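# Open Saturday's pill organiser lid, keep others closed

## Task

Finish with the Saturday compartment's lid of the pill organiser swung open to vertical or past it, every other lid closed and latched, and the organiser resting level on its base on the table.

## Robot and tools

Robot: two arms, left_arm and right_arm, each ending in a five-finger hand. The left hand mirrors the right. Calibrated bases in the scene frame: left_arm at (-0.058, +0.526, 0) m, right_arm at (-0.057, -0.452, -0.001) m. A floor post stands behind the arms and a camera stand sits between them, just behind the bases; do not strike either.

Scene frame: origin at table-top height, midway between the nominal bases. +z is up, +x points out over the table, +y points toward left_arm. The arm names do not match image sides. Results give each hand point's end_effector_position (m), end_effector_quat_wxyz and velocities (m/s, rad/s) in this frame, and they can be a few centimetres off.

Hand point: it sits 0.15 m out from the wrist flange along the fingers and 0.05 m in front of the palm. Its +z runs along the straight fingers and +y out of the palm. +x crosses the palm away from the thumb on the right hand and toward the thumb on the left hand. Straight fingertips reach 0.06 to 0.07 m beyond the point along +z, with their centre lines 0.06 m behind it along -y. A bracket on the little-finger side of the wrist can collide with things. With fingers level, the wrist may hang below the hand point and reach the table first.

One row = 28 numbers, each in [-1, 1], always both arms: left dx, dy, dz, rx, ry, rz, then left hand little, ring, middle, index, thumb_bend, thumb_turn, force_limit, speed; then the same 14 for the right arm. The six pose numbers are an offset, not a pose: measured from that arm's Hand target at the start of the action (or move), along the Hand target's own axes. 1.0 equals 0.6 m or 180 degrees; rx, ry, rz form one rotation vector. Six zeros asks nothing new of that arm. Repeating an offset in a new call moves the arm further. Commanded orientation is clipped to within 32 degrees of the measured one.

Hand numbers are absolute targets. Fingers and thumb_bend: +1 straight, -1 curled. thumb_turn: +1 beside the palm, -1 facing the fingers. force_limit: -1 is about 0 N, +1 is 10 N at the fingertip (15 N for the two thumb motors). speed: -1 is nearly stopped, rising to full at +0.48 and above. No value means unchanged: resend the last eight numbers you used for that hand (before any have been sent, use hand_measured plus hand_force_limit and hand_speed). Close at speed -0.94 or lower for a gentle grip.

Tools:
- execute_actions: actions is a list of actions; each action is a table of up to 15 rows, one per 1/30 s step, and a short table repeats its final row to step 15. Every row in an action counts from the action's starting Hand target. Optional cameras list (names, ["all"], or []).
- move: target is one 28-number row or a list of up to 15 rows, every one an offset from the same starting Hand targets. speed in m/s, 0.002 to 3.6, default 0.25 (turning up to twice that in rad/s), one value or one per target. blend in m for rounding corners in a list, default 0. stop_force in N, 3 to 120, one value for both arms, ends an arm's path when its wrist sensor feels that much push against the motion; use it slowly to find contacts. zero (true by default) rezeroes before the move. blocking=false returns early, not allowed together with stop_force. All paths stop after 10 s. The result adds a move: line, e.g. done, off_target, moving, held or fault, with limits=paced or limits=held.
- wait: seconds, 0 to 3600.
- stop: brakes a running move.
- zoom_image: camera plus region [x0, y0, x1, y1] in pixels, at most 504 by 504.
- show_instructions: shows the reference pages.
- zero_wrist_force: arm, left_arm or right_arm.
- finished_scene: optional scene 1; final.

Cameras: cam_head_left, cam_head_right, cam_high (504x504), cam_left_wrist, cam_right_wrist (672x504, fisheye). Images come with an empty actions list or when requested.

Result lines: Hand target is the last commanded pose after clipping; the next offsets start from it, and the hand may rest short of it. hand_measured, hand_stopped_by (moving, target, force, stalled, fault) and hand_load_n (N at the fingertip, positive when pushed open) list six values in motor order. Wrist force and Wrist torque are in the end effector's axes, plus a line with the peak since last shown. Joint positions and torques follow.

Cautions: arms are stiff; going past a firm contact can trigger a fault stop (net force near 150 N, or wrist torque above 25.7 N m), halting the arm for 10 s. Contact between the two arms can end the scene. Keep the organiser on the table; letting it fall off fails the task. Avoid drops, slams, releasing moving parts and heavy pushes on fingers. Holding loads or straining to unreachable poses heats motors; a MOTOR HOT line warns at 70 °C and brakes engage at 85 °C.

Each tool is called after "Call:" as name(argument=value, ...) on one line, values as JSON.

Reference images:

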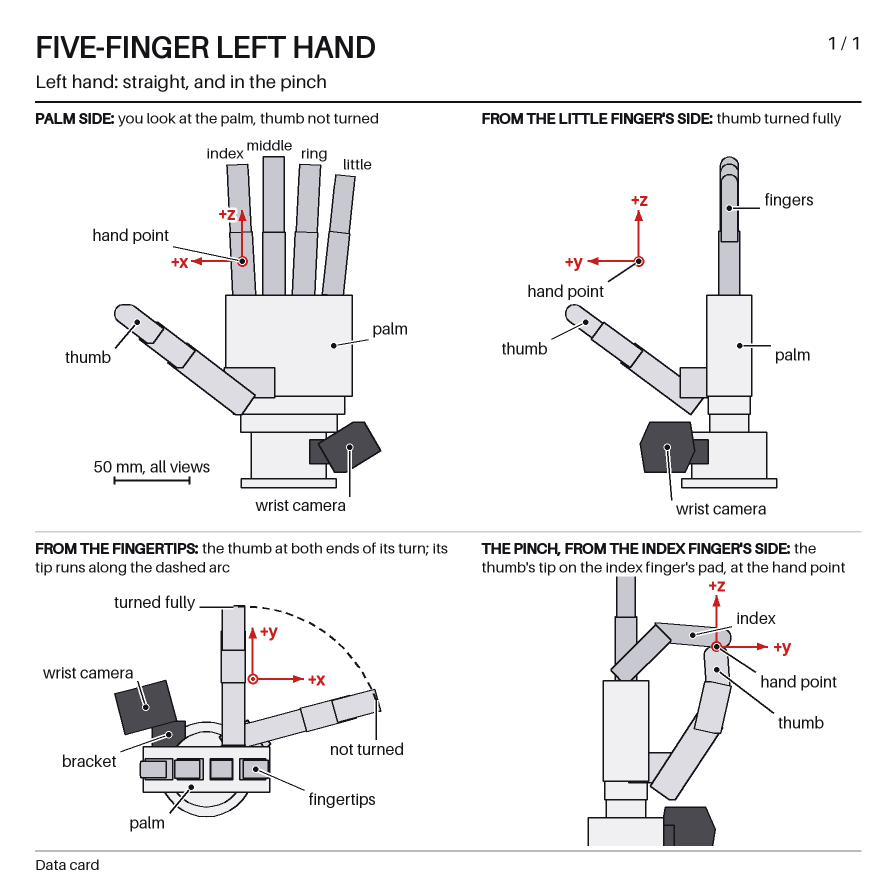

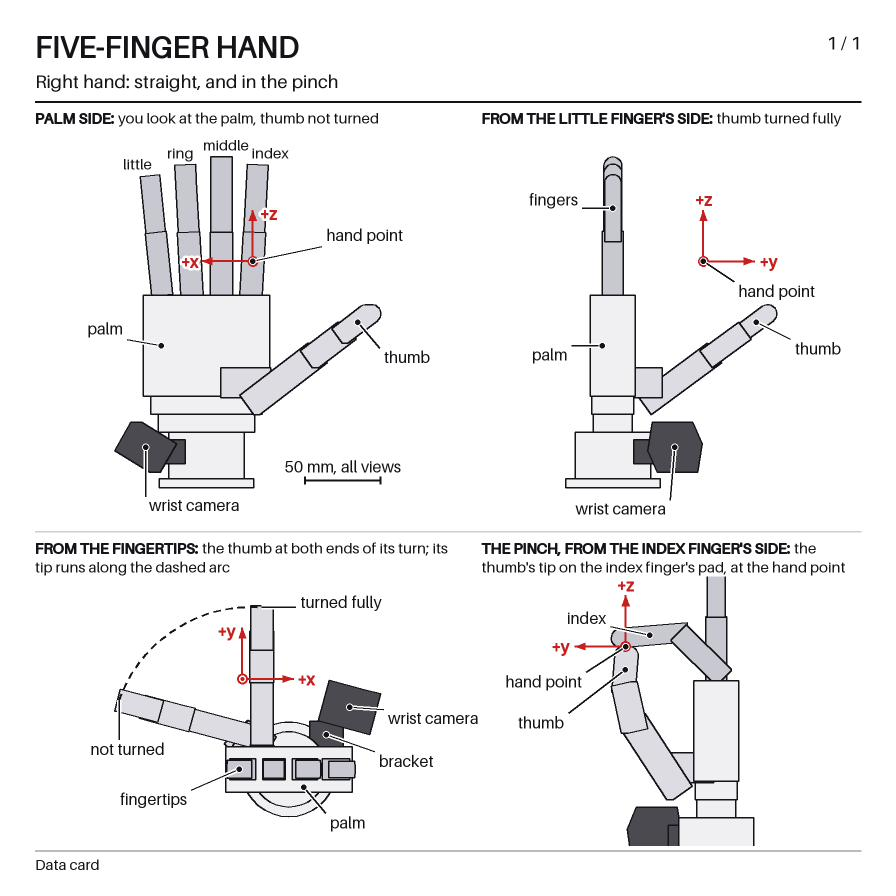

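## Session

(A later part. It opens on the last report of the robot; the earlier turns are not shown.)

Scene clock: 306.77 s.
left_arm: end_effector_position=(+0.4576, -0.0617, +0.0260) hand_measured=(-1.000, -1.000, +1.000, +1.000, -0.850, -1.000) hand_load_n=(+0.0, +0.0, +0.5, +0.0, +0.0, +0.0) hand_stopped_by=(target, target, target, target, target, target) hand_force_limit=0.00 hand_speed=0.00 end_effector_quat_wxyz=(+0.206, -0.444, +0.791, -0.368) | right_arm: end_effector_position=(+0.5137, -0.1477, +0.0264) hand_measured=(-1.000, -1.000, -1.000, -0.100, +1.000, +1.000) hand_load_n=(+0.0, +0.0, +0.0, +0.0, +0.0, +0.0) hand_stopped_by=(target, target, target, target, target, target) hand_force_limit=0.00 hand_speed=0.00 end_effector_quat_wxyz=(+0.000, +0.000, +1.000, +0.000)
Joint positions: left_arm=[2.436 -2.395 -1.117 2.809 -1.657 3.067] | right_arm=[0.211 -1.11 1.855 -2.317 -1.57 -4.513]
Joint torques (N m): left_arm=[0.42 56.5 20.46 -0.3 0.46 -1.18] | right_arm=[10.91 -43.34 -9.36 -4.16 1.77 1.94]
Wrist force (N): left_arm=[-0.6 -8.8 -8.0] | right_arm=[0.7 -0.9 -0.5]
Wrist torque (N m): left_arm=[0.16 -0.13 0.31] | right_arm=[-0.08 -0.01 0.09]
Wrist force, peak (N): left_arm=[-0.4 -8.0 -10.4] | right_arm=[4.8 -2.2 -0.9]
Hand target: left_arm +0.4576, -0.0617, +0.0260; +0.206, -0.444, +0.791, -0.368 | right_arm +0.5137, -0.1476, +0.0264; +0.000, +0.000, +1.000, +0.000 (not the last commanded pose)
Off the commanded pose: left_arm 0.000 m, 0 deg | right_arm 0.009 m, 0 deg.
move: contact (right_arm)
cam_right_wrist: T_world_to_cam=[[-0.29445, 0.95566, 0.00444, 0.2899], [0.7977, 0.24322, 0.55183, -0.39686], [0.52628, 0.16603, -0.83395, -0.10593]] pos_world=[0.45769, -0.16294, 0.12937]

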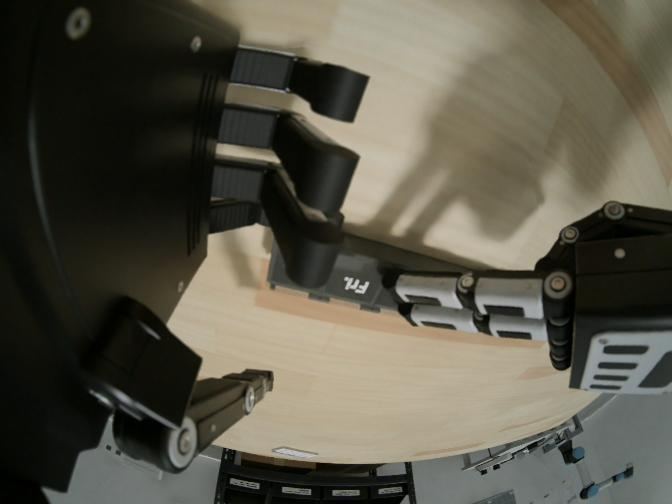

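Call:
move(target=[0,0,0,0,0,0,-1,-1,1,1,-0.85,-1,0,0,-0.002,0,-0.02,0,0,0,-1,-1,-1,-0.1,1,1,0,0], speed=0.01, stop_force=9, cameras=["cam_right_wrist","cam_left_wrist"])

Call:
zoom_image(camera="cam_right_wrist", region=[240, 180, 440, 340])

Scene clock: 310.67 s.
left_arm: end_effector_position=(+0.4576, -0.0617, +0.0260) hand_measured=(-1.000, -1.000, +1.000, +1.000, -0.850, -1.000) hand_load_n=(+0.0, +0.0, +0.5, +0.0, +0.0, +0.0) hand_stopped_by=(target, target, target, target, target, target) hand_force_limit=0.00 hand_speed=0.00 end_effector_quat_wxyz=(+0.206, -0.444, +0.791, -0.368) | right_arm: end_effector_position=(+0.5149, -0.1476, +0.0384) hand_measured=(-1.000, -1.000, -1.000, -0.100, +1.000, +1.000) hand_load_n=(+0.0, +0.0, +0.0, +1.0, +0.0, +0.0) hand_stopped_by=(target, target, target, target, target, target) hand_force_limit=0.00 hand_speed=0.00 end_effector_quat_wxyz=(+0.000, +0.000, +1.000, +0.000)
Joint positions: left_arm=[2.436 -2.395 -1.117 2.809 -1.657 3.067] | right_arm=[0.211 -1.127 1.843 -2.287 -1.57 -4.514]
Joint torques (N m): left_arm=[3.59 54.81 10.94 -4.37 1.14 -0.89] | right_arm=[-10.94 -44.28 -27.17 -1.66 1.56 -1.92]
Wrist force (N): left_arm=[-2.4 -10.4 -3.7] | right_arm=[5.4 -1.3 0.1]
Wrist torque (N m): left_arm=[-0.05 0.10 0.23] | right_arm=[-0.11 -0.16 0.14]
Wrist force, peak (N): left_arm=[-2.5 -13.6 -5.2] | right_arm=[5.9 -1.2 2.1]
Hand target: left_arm +0.4576, -0.0617, +0.0260; +0.206, -0.444, +0.791, -0.368 | right_arm +0.5149, -0.1476, +0.0384; +0.000, +0.000, +1.000, +0.000
Off the commanded pose: left_arm 0.000 m, 0 deg | right_arm 0.000 m, 0 deg.
move: done
cam_left_wrist: T_world_to_cam=[[0.39272, -0.57674, 0.71634, -0.22709], [-0.88589, -0.44636, 0.1263, 0.38449], [0.24691, -0.6842, -0.68623, -0.02379]] pos_world=[0.43568, 0.02438, 0.09779]
cam_right_wrist: T_world_to_cam=[[-0.29453, 0.95563, 0.00439, 0.29024], [0.79768, 0.24331, 0.55183, -0.40441], [0.52628, 0.16603, -0.83395, -0.09656]] pos_world=[0.45889, -0.16294, 0.14137]
Images, in order (width x height): cam_left_wrist 672x504, cam_right_wrist 672x504.

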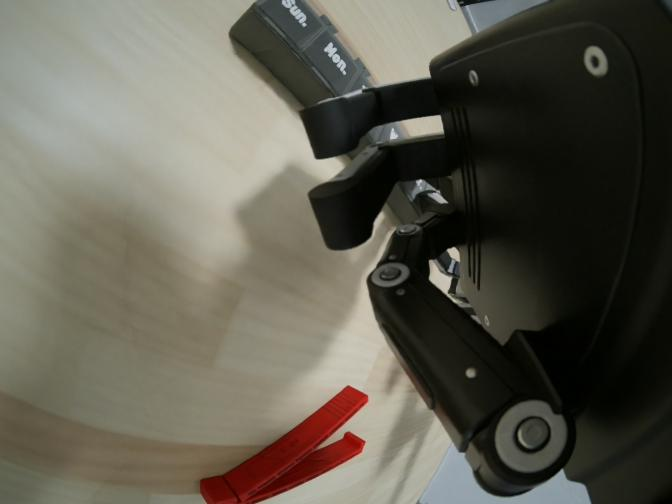

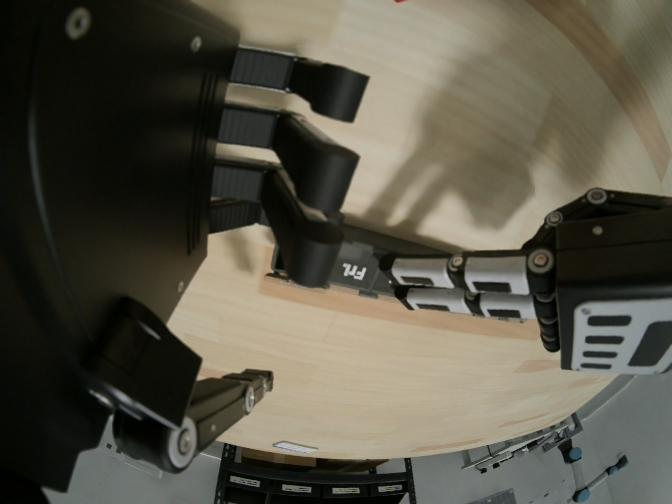

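Scaled by 2.520 from the camera's image (finer frame: 960x720).

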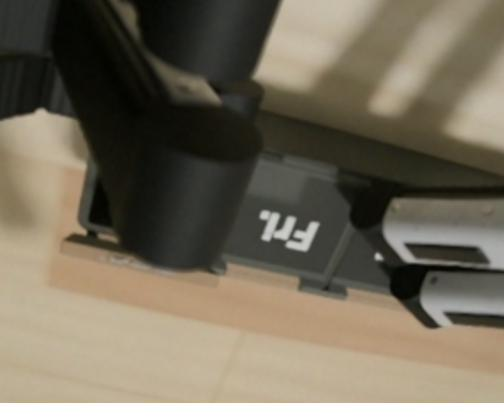

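Call:
wait(seconds=0.1, cameras=["cam_high","cam_head_left","cam_head_right","cam_right_wrist"])

Call:
zoom_image(camera="cam_high", region=[250, 320, 320, 420])

Call:
zoom_image(camera="cam_right_wrist", region=[250, 230, 350, 300])

Scene clock: 312.97 s.
left_arm: end_effector_position=(+0.4576, -0.0617, +0.0260) hand_measured=(-1.000, -1.000, +1.000, +1.000, -0.850, -1.000) hand_load_n=(+0.0, +0.0, +0.5, +0.0, +0.0, +0.0) hand_stopped_by=(target, target, target, target, target, target) hand_force_limit=0.00 hand_speed=0.00 end_effector_quat_wxyz=(+0.206, -0.444, +0.791, -0.368) | right_arm: end_effector_position=(+0.5149, -0.1476, +0.0384) hand_measured=(-1.000, -1.000, -1.000, -0.100, +1.000, +1.000) hand_load_n=(+0.0, +0.0, +0.0, +1.0, +0.0, +0.0) hand_stopped_by=(target, target, target, target, target, target) hand_force_limit=0.00 hand_speed=0.00 end_effector_quat_wxyz=(+0.000, +0.000, +1.000, +0.000)
Joint positions: left_arm=[2.436 -2.395 -1.117 2.809 -1.657 3.067] | right_arm=[0.211 -1.127 1.843 -2.287 -1.57 -4.514]
Joint torques (N m): left_arm=[5.94 52.38 8.35 -4.33 1.44 -0.76] | right_arm=[-9.93 -44.19 -27 -1.72 0.91 -1.95]
Wrist force (N): left_arm=[-2.7 -9.3 -2.9] | right_arm=[5.3 -1.2 1.1]
Wrist torque (N m): left_arm=[-0.02 0.12 0.23] | right_arm=[-0.16 -0.16 0.14]
Wrist force, peak (N): left_arm=[-2.2 -10.5 -3.6] | right_arm=[5.4 -1.0 1.4]
Hand target: left_arm +0.4576, -0.0617, +0.0260; +0.206, -0.444, +0.791, -0.368 | right_arm +0.5149, -0.1476, +0.0384; +0.000, +0.000, +1.000, +0.000
Off the commanded pose: left_arm 0.000 m, 0 deg | right_arm 0.000 m, 0 deg.
wait: 0.10 s; at rest from the start
cam_right_wrist: T_world_to_cam=[[-0.29453, 0.95563, 0.00439, 0.29024], [0.79768, 0.24331, 0.55183, -0.40441], [0.52628, 0.16603, -0.83395, -0.09656]] pos_world=[0.45889, -0.16294, 0.14137]
Images, in order (width x height): cam_head_left 504x504, cam_head_right 504x504, cam_high 504x504, cam_right_wrist 672x504.

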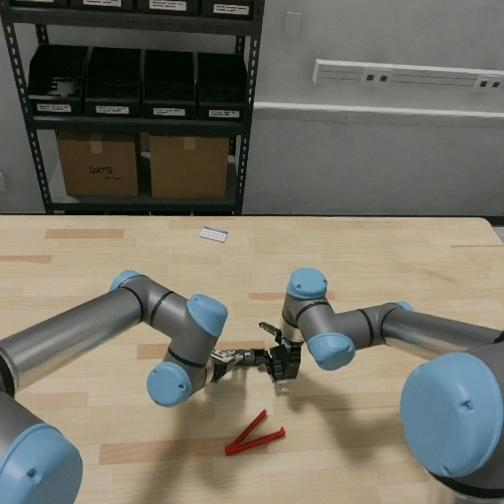

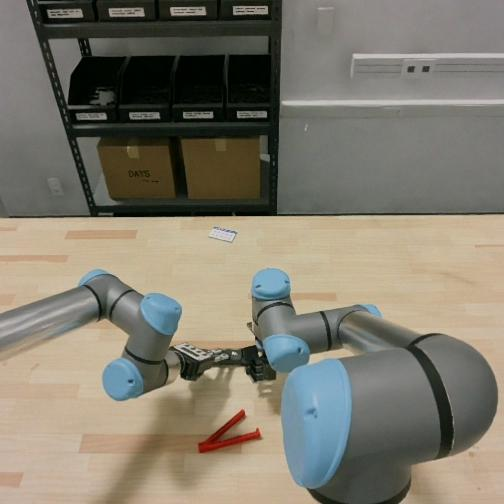

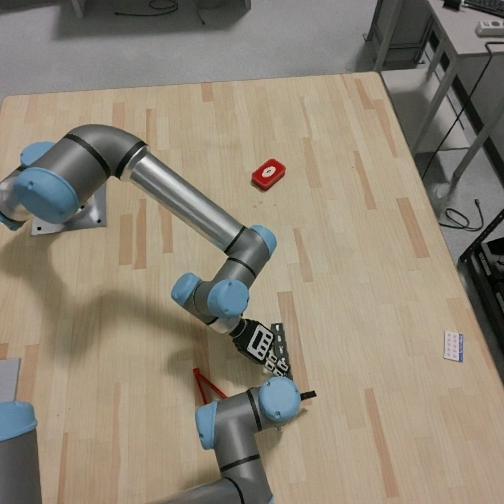

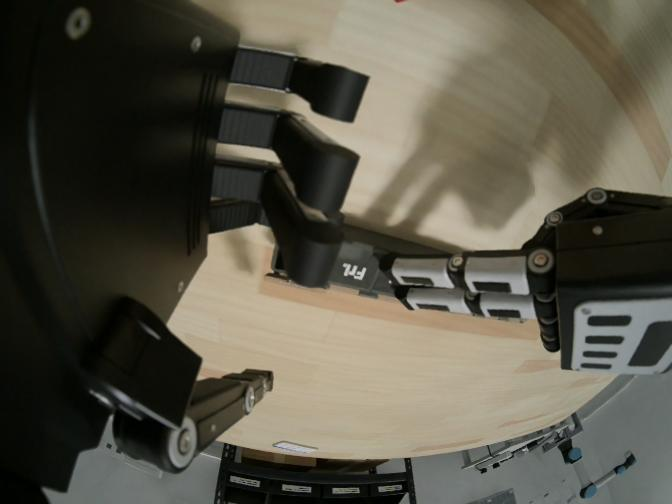

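Scaled by 5.040 from the camera's image (finer frame: 720x720).

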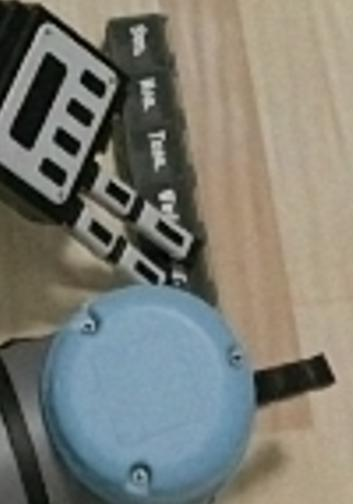

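Scaled by 5.040 from the camera's image (finer frame: 960x720).

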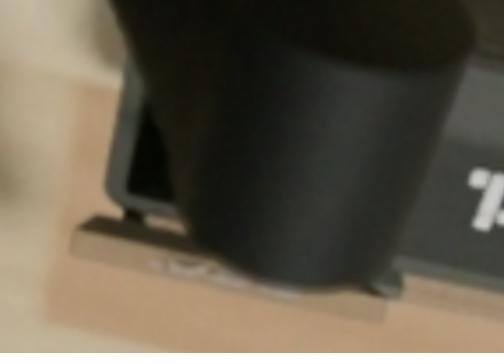

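Call:
move(target=[[0,0,0,0,0,0,-1,-1,1,1,-0.85,-1,0,0,0.05,0,0,0,0,0,-1,-1,-1,-0.1,1,1,0,0],[0,0,0,0,0,0,-1,-1,1,1,-0.85,-1,0,0,0.05,-0.06,-0.15,0,0,0,-1,-1,-1,-0.1,1,1,0,0],[0,0,0,0,0,0,-1,-1,1,1,-0.85,-1,0,0,0.08,-0.16,-0.15,0,0,0,-1,-1,-1,-0.1,1,1,0,0]], speed=[0.03,0.1,0.1], blend=[0.005,0.01,0], cameras=["cam_high","cam_head_left","cam_head_right","cam_right_wrist"])

Call:
zoom_image(camera="cam_high", region=[250, 320, 320, 420])

Call:
zoom_image(camera="cam_head_left", region=[200, 330, 300, 400])

Scene clock: 318.93 s.
left_arm: end_effector_position=(+0.4576, -0.0617, +0.0260) hand_measured=(-1.000, -1.000, +1.000, +1.000, -0.850, -1.000) hand_load_n=(+0.0, +0.0, +0.5, -0.5, +0.0, +0.0) hand_stopped_by=(target, target, target, target, target, target) hand_force_limit=0.00 hand_speed=0.00 end_effector_quat_wxyz=(+0.206, -0.444, +0.791, -0.368) | right_arm: end_effector_position=(+0.4668, -0.2435, +0.1283) hand_measured=(-1.000, -1.000, -1.000, -0.100, +1.000, +1.000) hand_load_n=(+0.0, +0.0, +0.0, +0.0, +0.0, +0.0) hand_stopped_by=(target, target, target, target, target, target) hand_force_limit=0.00 hand_speed=0.00 end_effector_quat_wxyz=(+0.000, +0.000, +1.000, +0.000)
Joint positions: left_arm=[2.436 -2.395 -1.117 2.809 -1.657 3.067] | right_arm=[0.044 -1.424 1.971 -2.118 -1.57 -4.681]
Joint torques (N m): left_arm=[10.28 47.48 10.01 -4.44 1.86 -0.37] | right_arm=[-9.94 -35.25 -10.72 -4.07 2.44 -2.08]
Wrist force (N): left_arm=[-2.3 -9.1 -3.3] | right_arm=[1.2 -1.1 -0.3]
Wrist torque (N m): left_arm=[0.02 0.07 0.24] | right_arm=[-0.13 -0.12 0.11]
Wrist force, peak (N): left_arm=[-2.3 -10.5 -3.6] | right_arm=[5.4 -1.2 1.5]
Hand target: left_arm +0.4576, -0.0617, +0.0260; +0.206, -0.444, +0.791, -0.368 | right_arm +0.4668, -0.2437, +0.1283; +0.000, +0.000, +1.000, +0.000
Off the commanded pose: left_arm 0.000 m, 0 deg | right_arm 0.000 m, 0 deg.
move: done
cam_right_wrist: T_world_to_cam=[[-0.29453, 0.95563, 0.00439, 0.36732], [0.79768, 0.24331, 0.55183, -0.39232], [0.52628, 0.16603, -0.83395, 0.01965]] pos_world=[0.41079, -0.25884, 0.23127]
Images, in order (width x height): cam_head_left 504x504, cam_head_right 504x504, cam_high 504x504, cam_right_wrist 672x504.

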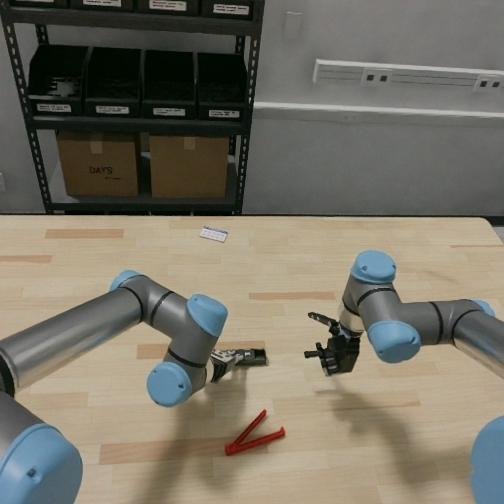

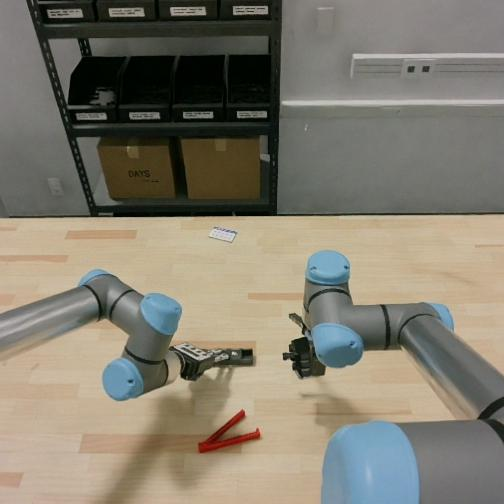

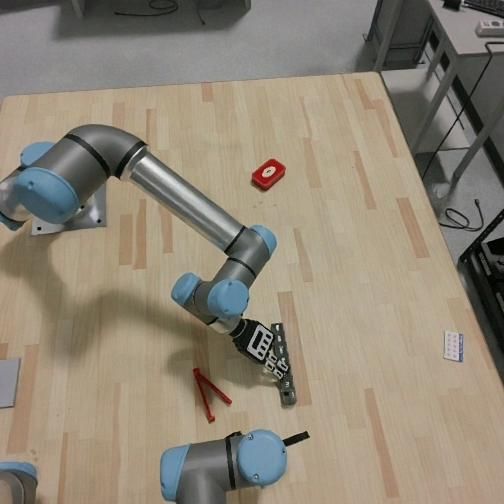

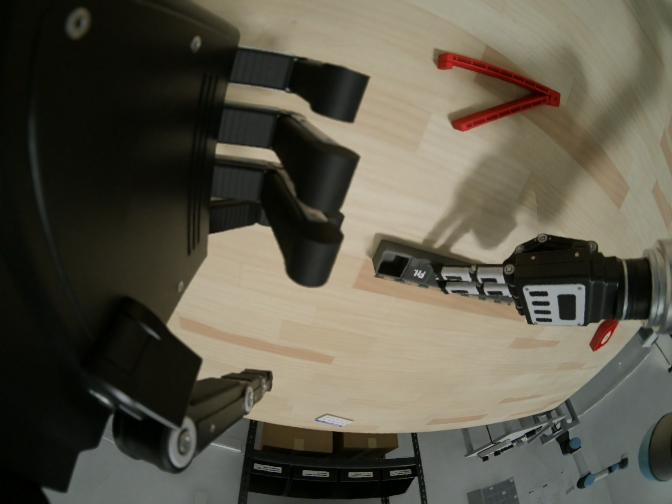

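Scaled by 5.040 from the camera's image (finer frame: 720x720).

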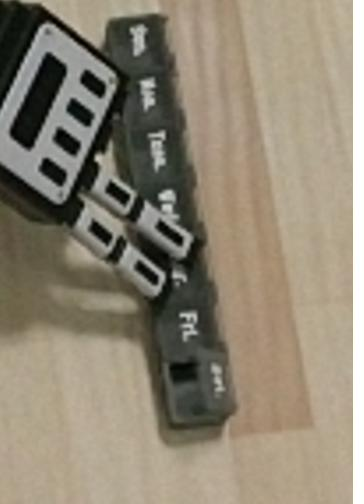

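Scaled by 5.040 from the camera's image (finer frame: 720x720).

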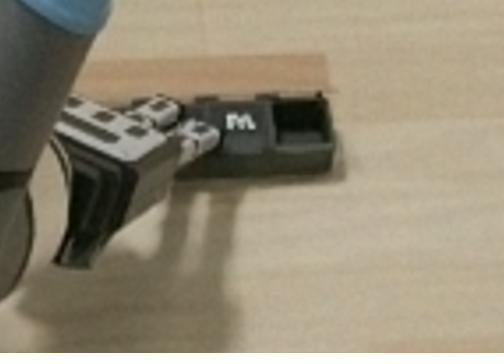

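Call:
move(target=[[0,0,0,0,0,0,-1,-1,1,1,-0.85,-1,0,0,-0.047,0.1595,0,0,0,0,-1,-1,-1,-0.1,1,1,0,0],[0,0,0,0,0,0,-1,-1,1,1,-0.85,-1,0,0,-0.047,0.1595,0.1163,0,0,0,-1,-1,-1,-0.1,1,1,0,0]], speed=[0.15,0.08], blend=[0.01,0], cameras=["cam_right_wrist"])

Call:
zoom_image(camera="cam_right_wrist", region=[220, 180, 420, 340])

Scene clock: 327.60 s.
left_arm: end_effector_position=(+0.4576, -0.0617, +0.0260) hand_measured=(-1.000, -1.000, +1.000, +1.000, -0.850, -1.000) hand_load_n=(+0.0, +0.0, +0.5, +0.0, +0.0, +0.0) hand_stopped_by=(target, target, target, target, target, target) hand_force_limit=0.00 hand_speed=0.00 end_effector_quat_wxyz=(+0.206, -0.444, +0.791, -0.368) | right_arm: end_effector_position=(+0.4951, -0.1480, +0.0588) hand_measured=(-1.000, -1.000, -1.000, -0.100, +1.000, +1.000) hand_load_n=(+0.0, +0.0, +0.0, +0.0, +0.0, +0.0) hand_stopped_by=(target, target, target, target, target, target) hand_force_limit=0.00 hand_speed=0.00 end_effector_quat_wxyz=(+0.000, +0.000, +1.000, +0.000) end_effector_velocity=(+0.000, +0.000, -0.003) end_effector_angular_velocity=(+0.000, +0.002, +0.001)
Joint positions: left_arm=[2.436 -2.395 -1.117 2.809 -1.657 3.067] | right_arm=[0.217 -1.194 1.88 -2.257 -1.57 -4.507]
Joint velocities: left_arm=[within noise] | right_arm=[0.001 0.005 0.001 -0.004 0 0]
Joint torques (N m): left_arm=[9.81 42.78 12.2 -4.46 1.82 -0.14] | right_arm=[11.74 -22.23 -9.61 -4.33 0.98 2.47]
Wrist force (N): left_arm=[-2.1 -9.5 -3.7] | right_arm=[0.8 -0.8 -0.4]
Wrist torque (N m): left_arm=[0.05 0.07 0.23] | right_arm=[-0.09 -0.05 0.00]
Wrist force, peak (N): left_arm=[-1.9 -10.1 -3.9] | right_arm=[1.0 -1.8 -0.3]
Hand target: left_arm +0.4576, -0.0617, +0.0260; +0.206, -0.444, +0.791, -0.368 | right_arm +0.4951, -0.1479, +0.0586; +0.000, +0.000, +1.000, +0.000
Off the commanded pose: left_arm 0.000 m, 0 deg | right_arm 0.000 m, 0 deg.
move: done
cam_right_wrist: T_world_to_cam=[[-0.29453, 0.95563, 0.00439, 0.28461], [0.79768, 0.24331, 0.55183, -0.3998], [0.52628, 0.16603, -0.83395, -0.06907]] pos_world=[0.43909, -0.16324, 0.16177]

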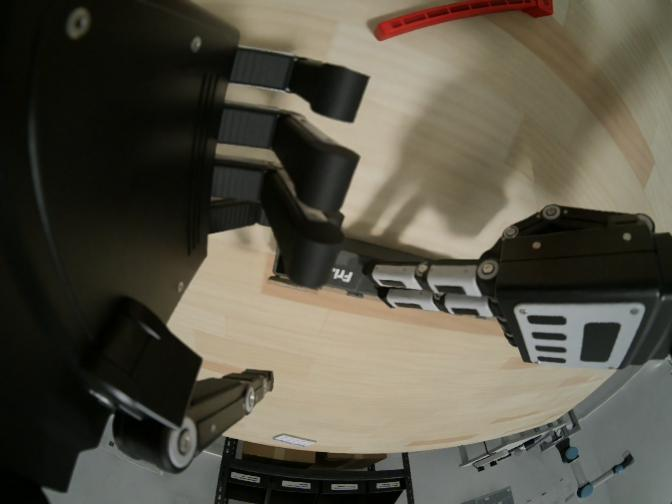

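Scaled by 2.520 from the camera's image (finer frame: 960x720).

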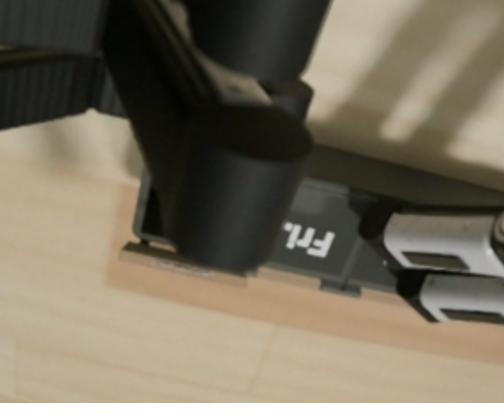

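Call:
move(target=[0,0,0,0,0,0,-1,-1,1,1,-0.85,-1,0,0,-0.1033,0,0,0,0,0,-1,-1,-1,-0.1,1,1,0,0], speed=0.02, stop_force=4, cameras=["cam_right_wrist","cam_high"])

Call:
zoom_image(camera="cam_right_wrist", region=[220, 180, 420, 340])

Scene clock: 333.83 s.
left_arm: end_effector_position=(+0.4576, -0.0617, +0.0260) hand_measured=(-1.000, -1.000, +1.000, +1.000, -0.850, -1.000) hand_load_n=(+0.5, +0.0, +0.5, +0.0, +0.0, +0.0) hand_stopped_by=(target, target, target, target, target, target) hand_force_limit=0.00 hand_speed=0.00 end_effector_quat_wxyz=(+0.206, -0.444, +0.791, -0.368) | right_arm: end_effector_position=(+0.5570, -0.1480, +0.0587) hand_measured=(-1.000, -1.000, -1.000, -0.100, +1.000, +1.000) hand_load_n=(+0.0, +0.0, +0.0, +0.0, +0.0, +0.0) hand_stopped_by=(target, target, target, target, target, target) hand_force_limit=0.00 hand_speed=0.00 end_effector_quat_wxyz=(+0.000, +0.000, +1.000, +0.000)
Joint positions: left_arm=[2.436 -2.395 -1.117 2.809 -1.657 3.067] | right_arm=[0.197 -1.083 1.705 -2.193 -1.57 -4.528]
Joint torques (N m): left_arm=[9.46 37.85 16.1 -4.49 1.82 0.21] | right_arm=[-9.97 -26.59 -25.55 -0.55 1.06 -2.14]
Wrist force (N): left_arm=[-2.0 -9.9 -3.8] | right_arm=[0.9 -1.0 -0.4]
Wrist torque (N m): left_arm=[0.01 0.06 0.24] | right_arm=[-0.10 -0.06 0.10]
Wrist force, peak (N): left_arm=[-1.9 -10.1 -4.1] | right_arm=[1.1 -1.1 -0.2]
Hand target: left_arm +0.4576, -0.0617, +0.0260; +0.206, -0.444, +0.791, -0.368 | right_arm +0.5570, -0.1480, +0.0587; +0.000, +0.000, +1.000, +0.000
Off the commanded pose: left_arm 0.000 m, 0 deg | right_arm 0.000 m, 0 deg.
move: done
cam_right_wrist: T_world_to_cam=[[-0.29453, 0.95563, 0.00439, 0.30296], [0.79765, 0.2433, 0.55188, -0.44917], [0.52632, 0.16604, -0.83391, -0.1018]] pos_world=[0.50109, -0.16334, 0.16167]
Images, in order (width x height): cam_high 504x504, cam_right_wrist 672x504.

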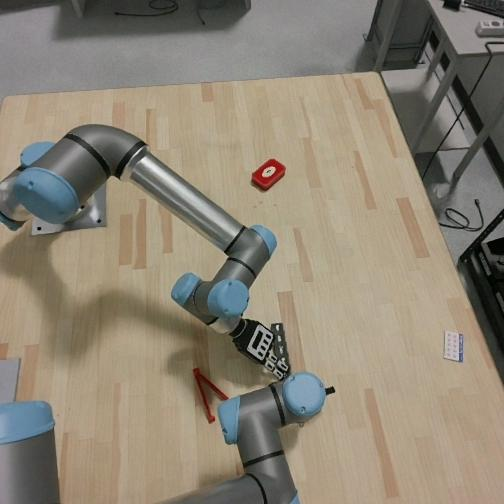

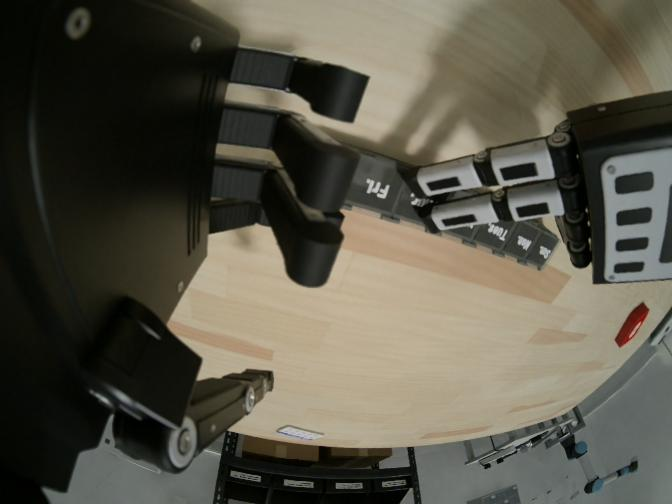

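Scaled by 2.520 from the camera's image (finer frame: 960x720).

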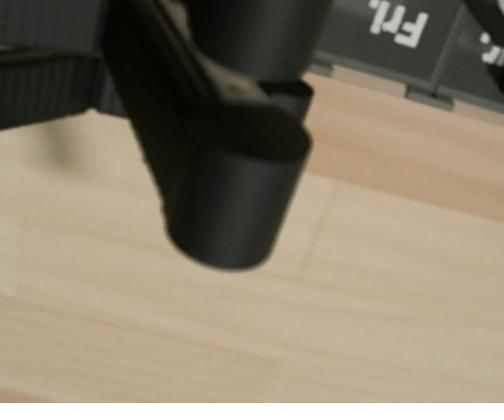

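Call:
move(target=[[0,0,0,0,0,0,-1,-1,1,1,-0.85,-1,0,0,0.02,0,0,0,0,0,-1,-1,-1,-0.1,1,1,0,0],[0,0,0,0,0,0,-1,-1,1,1,-0.85,-1,0,0,0.02,-0.16,-0.02,0,0,0,-1,-1,-1,-0.1,1,1,0,0],[0,0,0,0,0,0,-1,-1,1,1,-0.85,-1,0,0,0.15,-0.16,-0.12,0,0,0,-1,-1,-1,-0.1,1,1,0,0]], speed=[0.04,0.1,0.15], blend=[0.003,0.01,0], cameras=["cam_high","cam_head_left","cam_head_right","cam_right_wrist"])

Call:
zoom_image(camera="cam_high", region=[250, 320, 320, 420])

Call:
zoom_image(camera="cam_right_wrist", region=[340, 200, 480, 310])

Scene clock: 339.07 s.
left_arm: end_effector_position=(+0.4576, -0.0617, +0.0260) hand_measured=(-1.000, -1.000, +1.000, +1.000, -0.850, -1.000) hand_load_n=(+0.0, +0.0, +0.5, +0.0, +0.5, +0.0) hand_stopped_by=(target, target, target, target, target, target) hand_force_limit=0.00 hand_speed=0.00 end_effector_quat_wxyz=(+0.206, -0.444, +0.791, -0.368) | right_arm: end_effector_position=(+0.4670, -0.2439, +0.1305) hand_measured=(-1.000, -1.000, -1.000, -0.100, +1.000, +1.000) hand_load_n=(+0.0, +0.0, +0.0, +0.0, +0.0, +0.0) hand_stopped_by=(target, target, target, target, target, target) hand_force_limit=0.00 hand_speed=0.00 end_effector_quat_wxyz=(+0.000, +0.000, +1.000, +0.000)
Joint positions: left_arm=[2.436 -2.395 -1.117 2.809 -1.657 3.067] | right_arm=[0.043 -1.426 1.967 -2.112 -1.57 -4.682]
Joint torques (N m): left_arm=[9.56 37.35 18.91 -4.52 1.77 0.37] | right_arm=[-9.65 -32.55 -11.35 -0.71 2.31 -2.13]
Wrist force (N): left_arm=[-2.1 -9.2 -3.5] | right_arm=[0.7 -1.0 -0.2]
Wrist torque (N m): left_arm=[0.03 0.04 0.26] | right_arm=[-0.13 -0.05 0.00]
Wrist force, peak (N): left_arm=[-1.9 -10.1 -4.0] | right_arm=[1.5 -1.1 -0.5]
Hand target: left_arm +0.4576, -0.0617, +0.0260; +0.206, -0.444, +0.791, -0.368 | right_arm +0.4669, -0.2440, +0.1306; +0.000, +0.000, +1.000, +0.000
Off the commanded pose: left_arm 0.000 m, 0 deg | right_arm 0.000 m, 0 deg.
move: done
cam_right_wrist: T_world_to_cam=[[-0.29458, 0.95562, 0.00447, 0.36778], [0.79766, 0.2433, 0.55185, -0.39367], [0.52627, 0.16613, -0.83393, 0.02142]] pos_world=[0.41109, -0.25924, 0.23347]
Images, in order (width x height): cam_head_left 504x504, cam_head_right 504x504, cam_high 504x504, cam_right_wrist 672x504.

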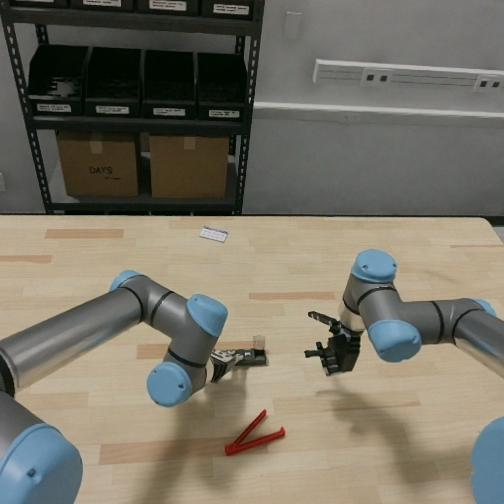

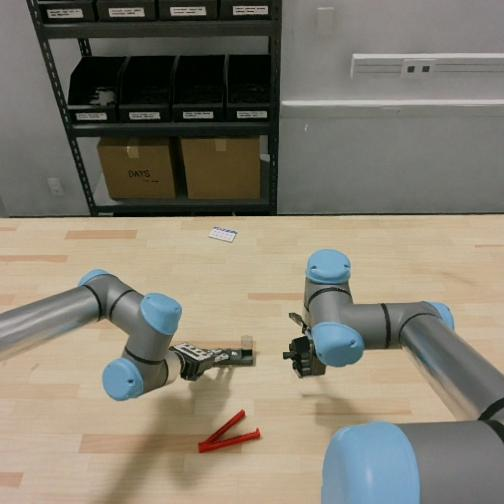

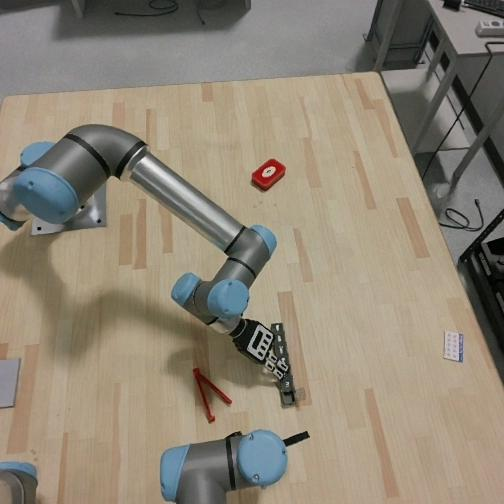

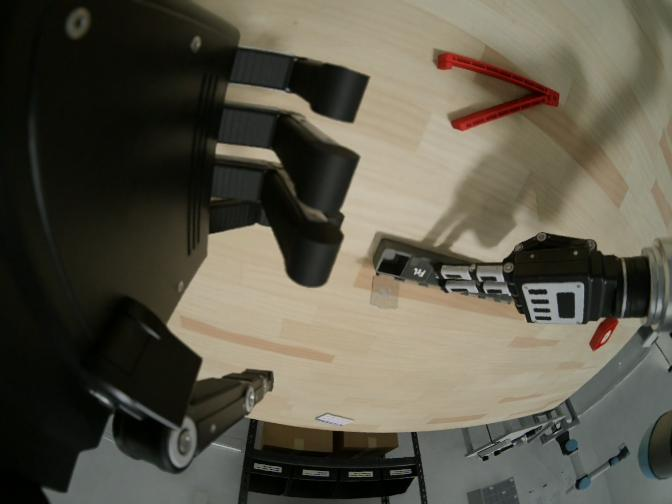

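Scaled by 5.040 from the camera's image (finer frame: 720x720).

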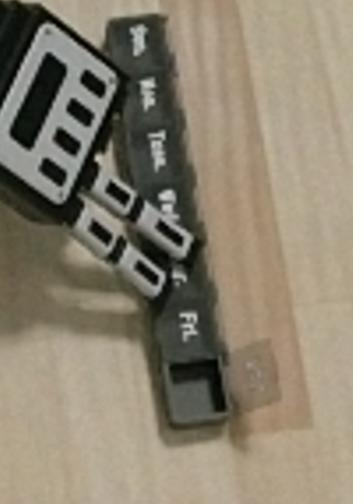

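Scaled by 3.600 from the camera's image (finer frame: 960x720).

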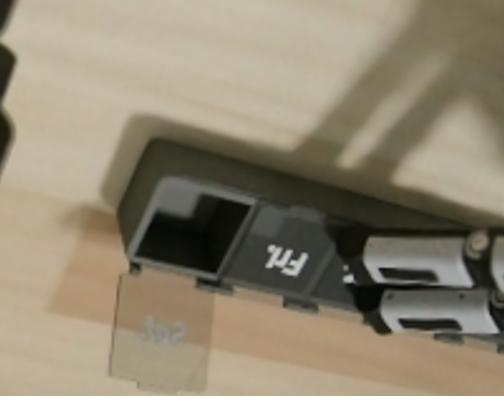

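Call:
move(target=[[0,-0.0383,-0.0323,0,0,0,-1,-1,1,1,-0.85,-1,0,0,0,0,0,0,0,0,-1,-1,-1,-0.1,1,1,0,0],[-0.0545,0.0203,-0.2825,0,0,0,-1,-1,1,1,-0.85,-1,0,0,0,0,-0.1,0,0,0,-1,-1,-1,-0.1,1,1,0,0]], speed=[0.03,0.15], blend=[0.005,0], cameras=["all"])

Call:
zoom_image(camera="cam_high", region=[250, 310, 330, 420])

Call:
zoom_image(camera="cam_head_right", region=[150, 320, 270, 390])

Call:
zoom_image(camera="cam_right_wrist", region=[330, 180, 530, 320])

Scene clock: 344.60 s.
left_arm: end_effector_position=(+0.3575, +0.0379, +0.1258) hand_measured=(-1.000, -1.000, +1.000, +1.000, -0.850, -1.000) hand_load_n=(+0.0, +0.0, +0.0, +0.0, +0.0, +0.0) hand_stopped_by=(target, target, target, target, target, target) hand_force_limit=0.00 hand_speed=0.00 end_effector_quat_wxyz=(+0.206, -0.444, +0.791, -0.368) | right_arm: end_effector_position=(+0.4669, -0.2440, +0.1905) hand_measured=(-1.000, -1.000, -1.000, -0.100, +1.000, +1.000) hand_load_n=(+0.0, +0.0, +0.5, +0.0, +0.0, +0.0) hand_stopped_by=(target, target, target, target, target, target) hand_force_limit=0.00 hand_speed=0.00 end_effector_quat_wxyz=(+0.000, +0.000, +1.000, +0.000)
Joint positions: left_arm=[2.472 -1.977 -1.54 2.815 -1.629 3.091] | right_arm=[0.043 -1.493 1.872 -1.95 -1.57 -4.682]
Joint torques (N m): left_arm=[12.97 49.18 12.21 1.86 1.6 2.09] | right_arm=[-9.81 -32.36 -27.86 -0.53 -0.73 -2.18]
Wrist force (N): left_arm=[0.1 0.7 -0.4] | right_arm=[0.9 -0.9 -0.2]
Wrist torque (N m): left_arm=[0.12 -0.02 -0.08] | right_arm=[-0.11 -0.07 0.03]
Wrist force, peak (N): left_arm=[-1.9 -10.1 -4.0] | right_arm=[1.1 -1.2 -0.3]
Hand target: left_arm +0.3574, +0.0380, +0.1259; +0.206, -0.444, +0.791, -0.368 | right_arm +0.4669, -0.2440, +0.1906; +0.000, +0.000, +1.000, +0.000
Off the commanded pose: left_arm 0.000 m, 0 deg | right_arm 0.000 m, 0 deg.
move: done
cam_left_wrist: T_world_to_cam=[[0.3928, -0.57684, 0.71622, -0.20188], [-0.88589, -0.44637, 0.12635, 0.32761], [0.24681, -0.68411, -0.68635, 0.13754]] pos_world=[0.33558, 0.12388, 0.19759]
cam_right_wrist: T_world_to_cam=[[-0.2945, 0.95564, 0.00452, 0.36754], [0.79766, 0.2432, 0.5519, -0.42672], [0.52631, 0.16614, -0.8339, 0.0715]] pos_world=[0.41099, -0.25934, 0.29347]

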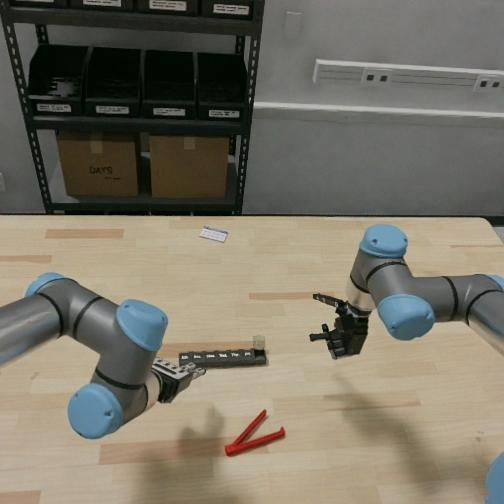

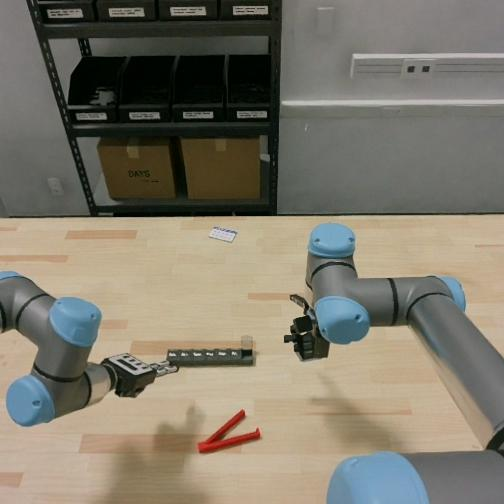

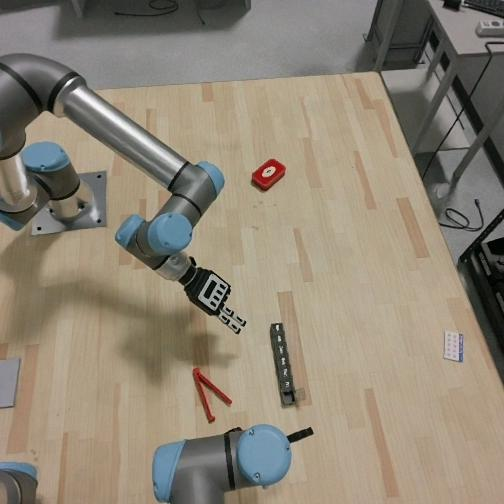

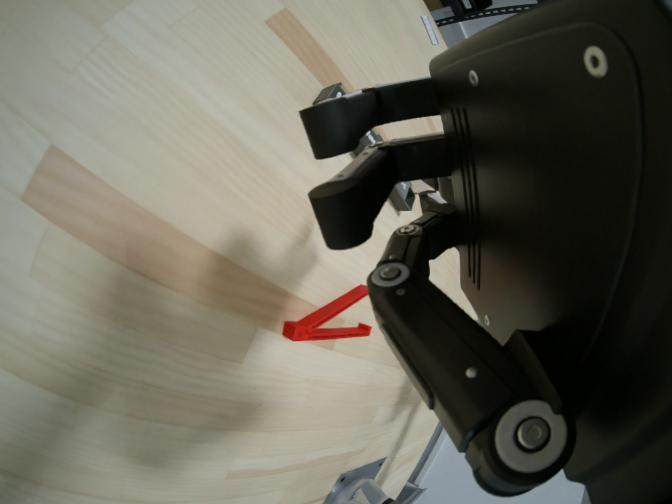

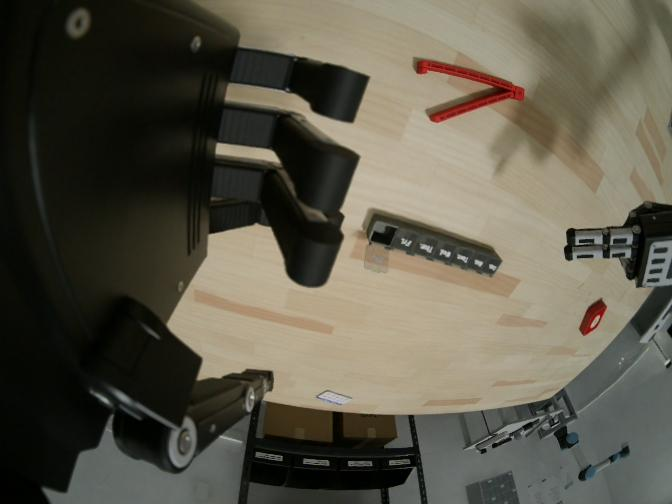

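Scaled by 4.582 from the camera's image (finer frame: 720x720).

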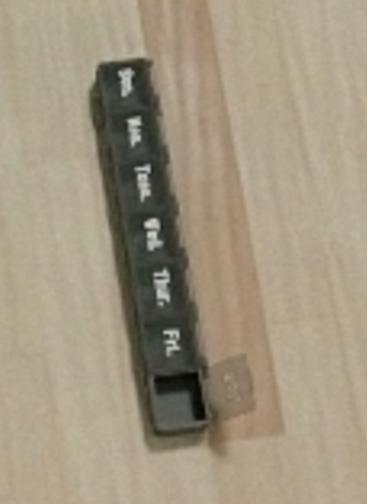

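Scaled by 4.200 from the camera's image (finer frame: 720x720).

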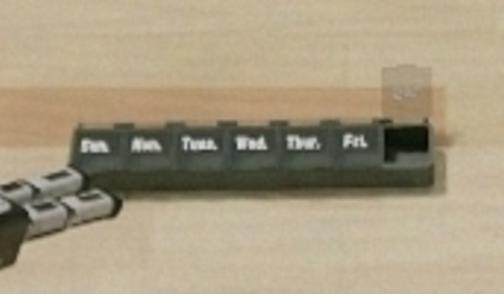

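Scaled by 2.520 from the camera's image (finer frame: 960x720).

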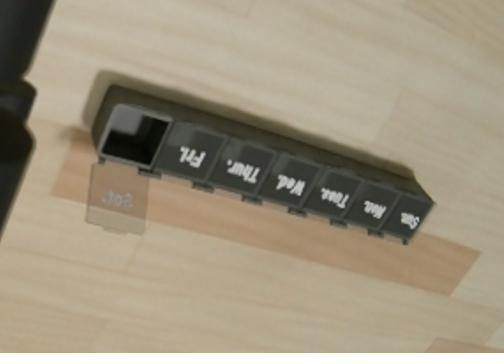

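Call:
finished_scene()

The scene is finished: the task was done.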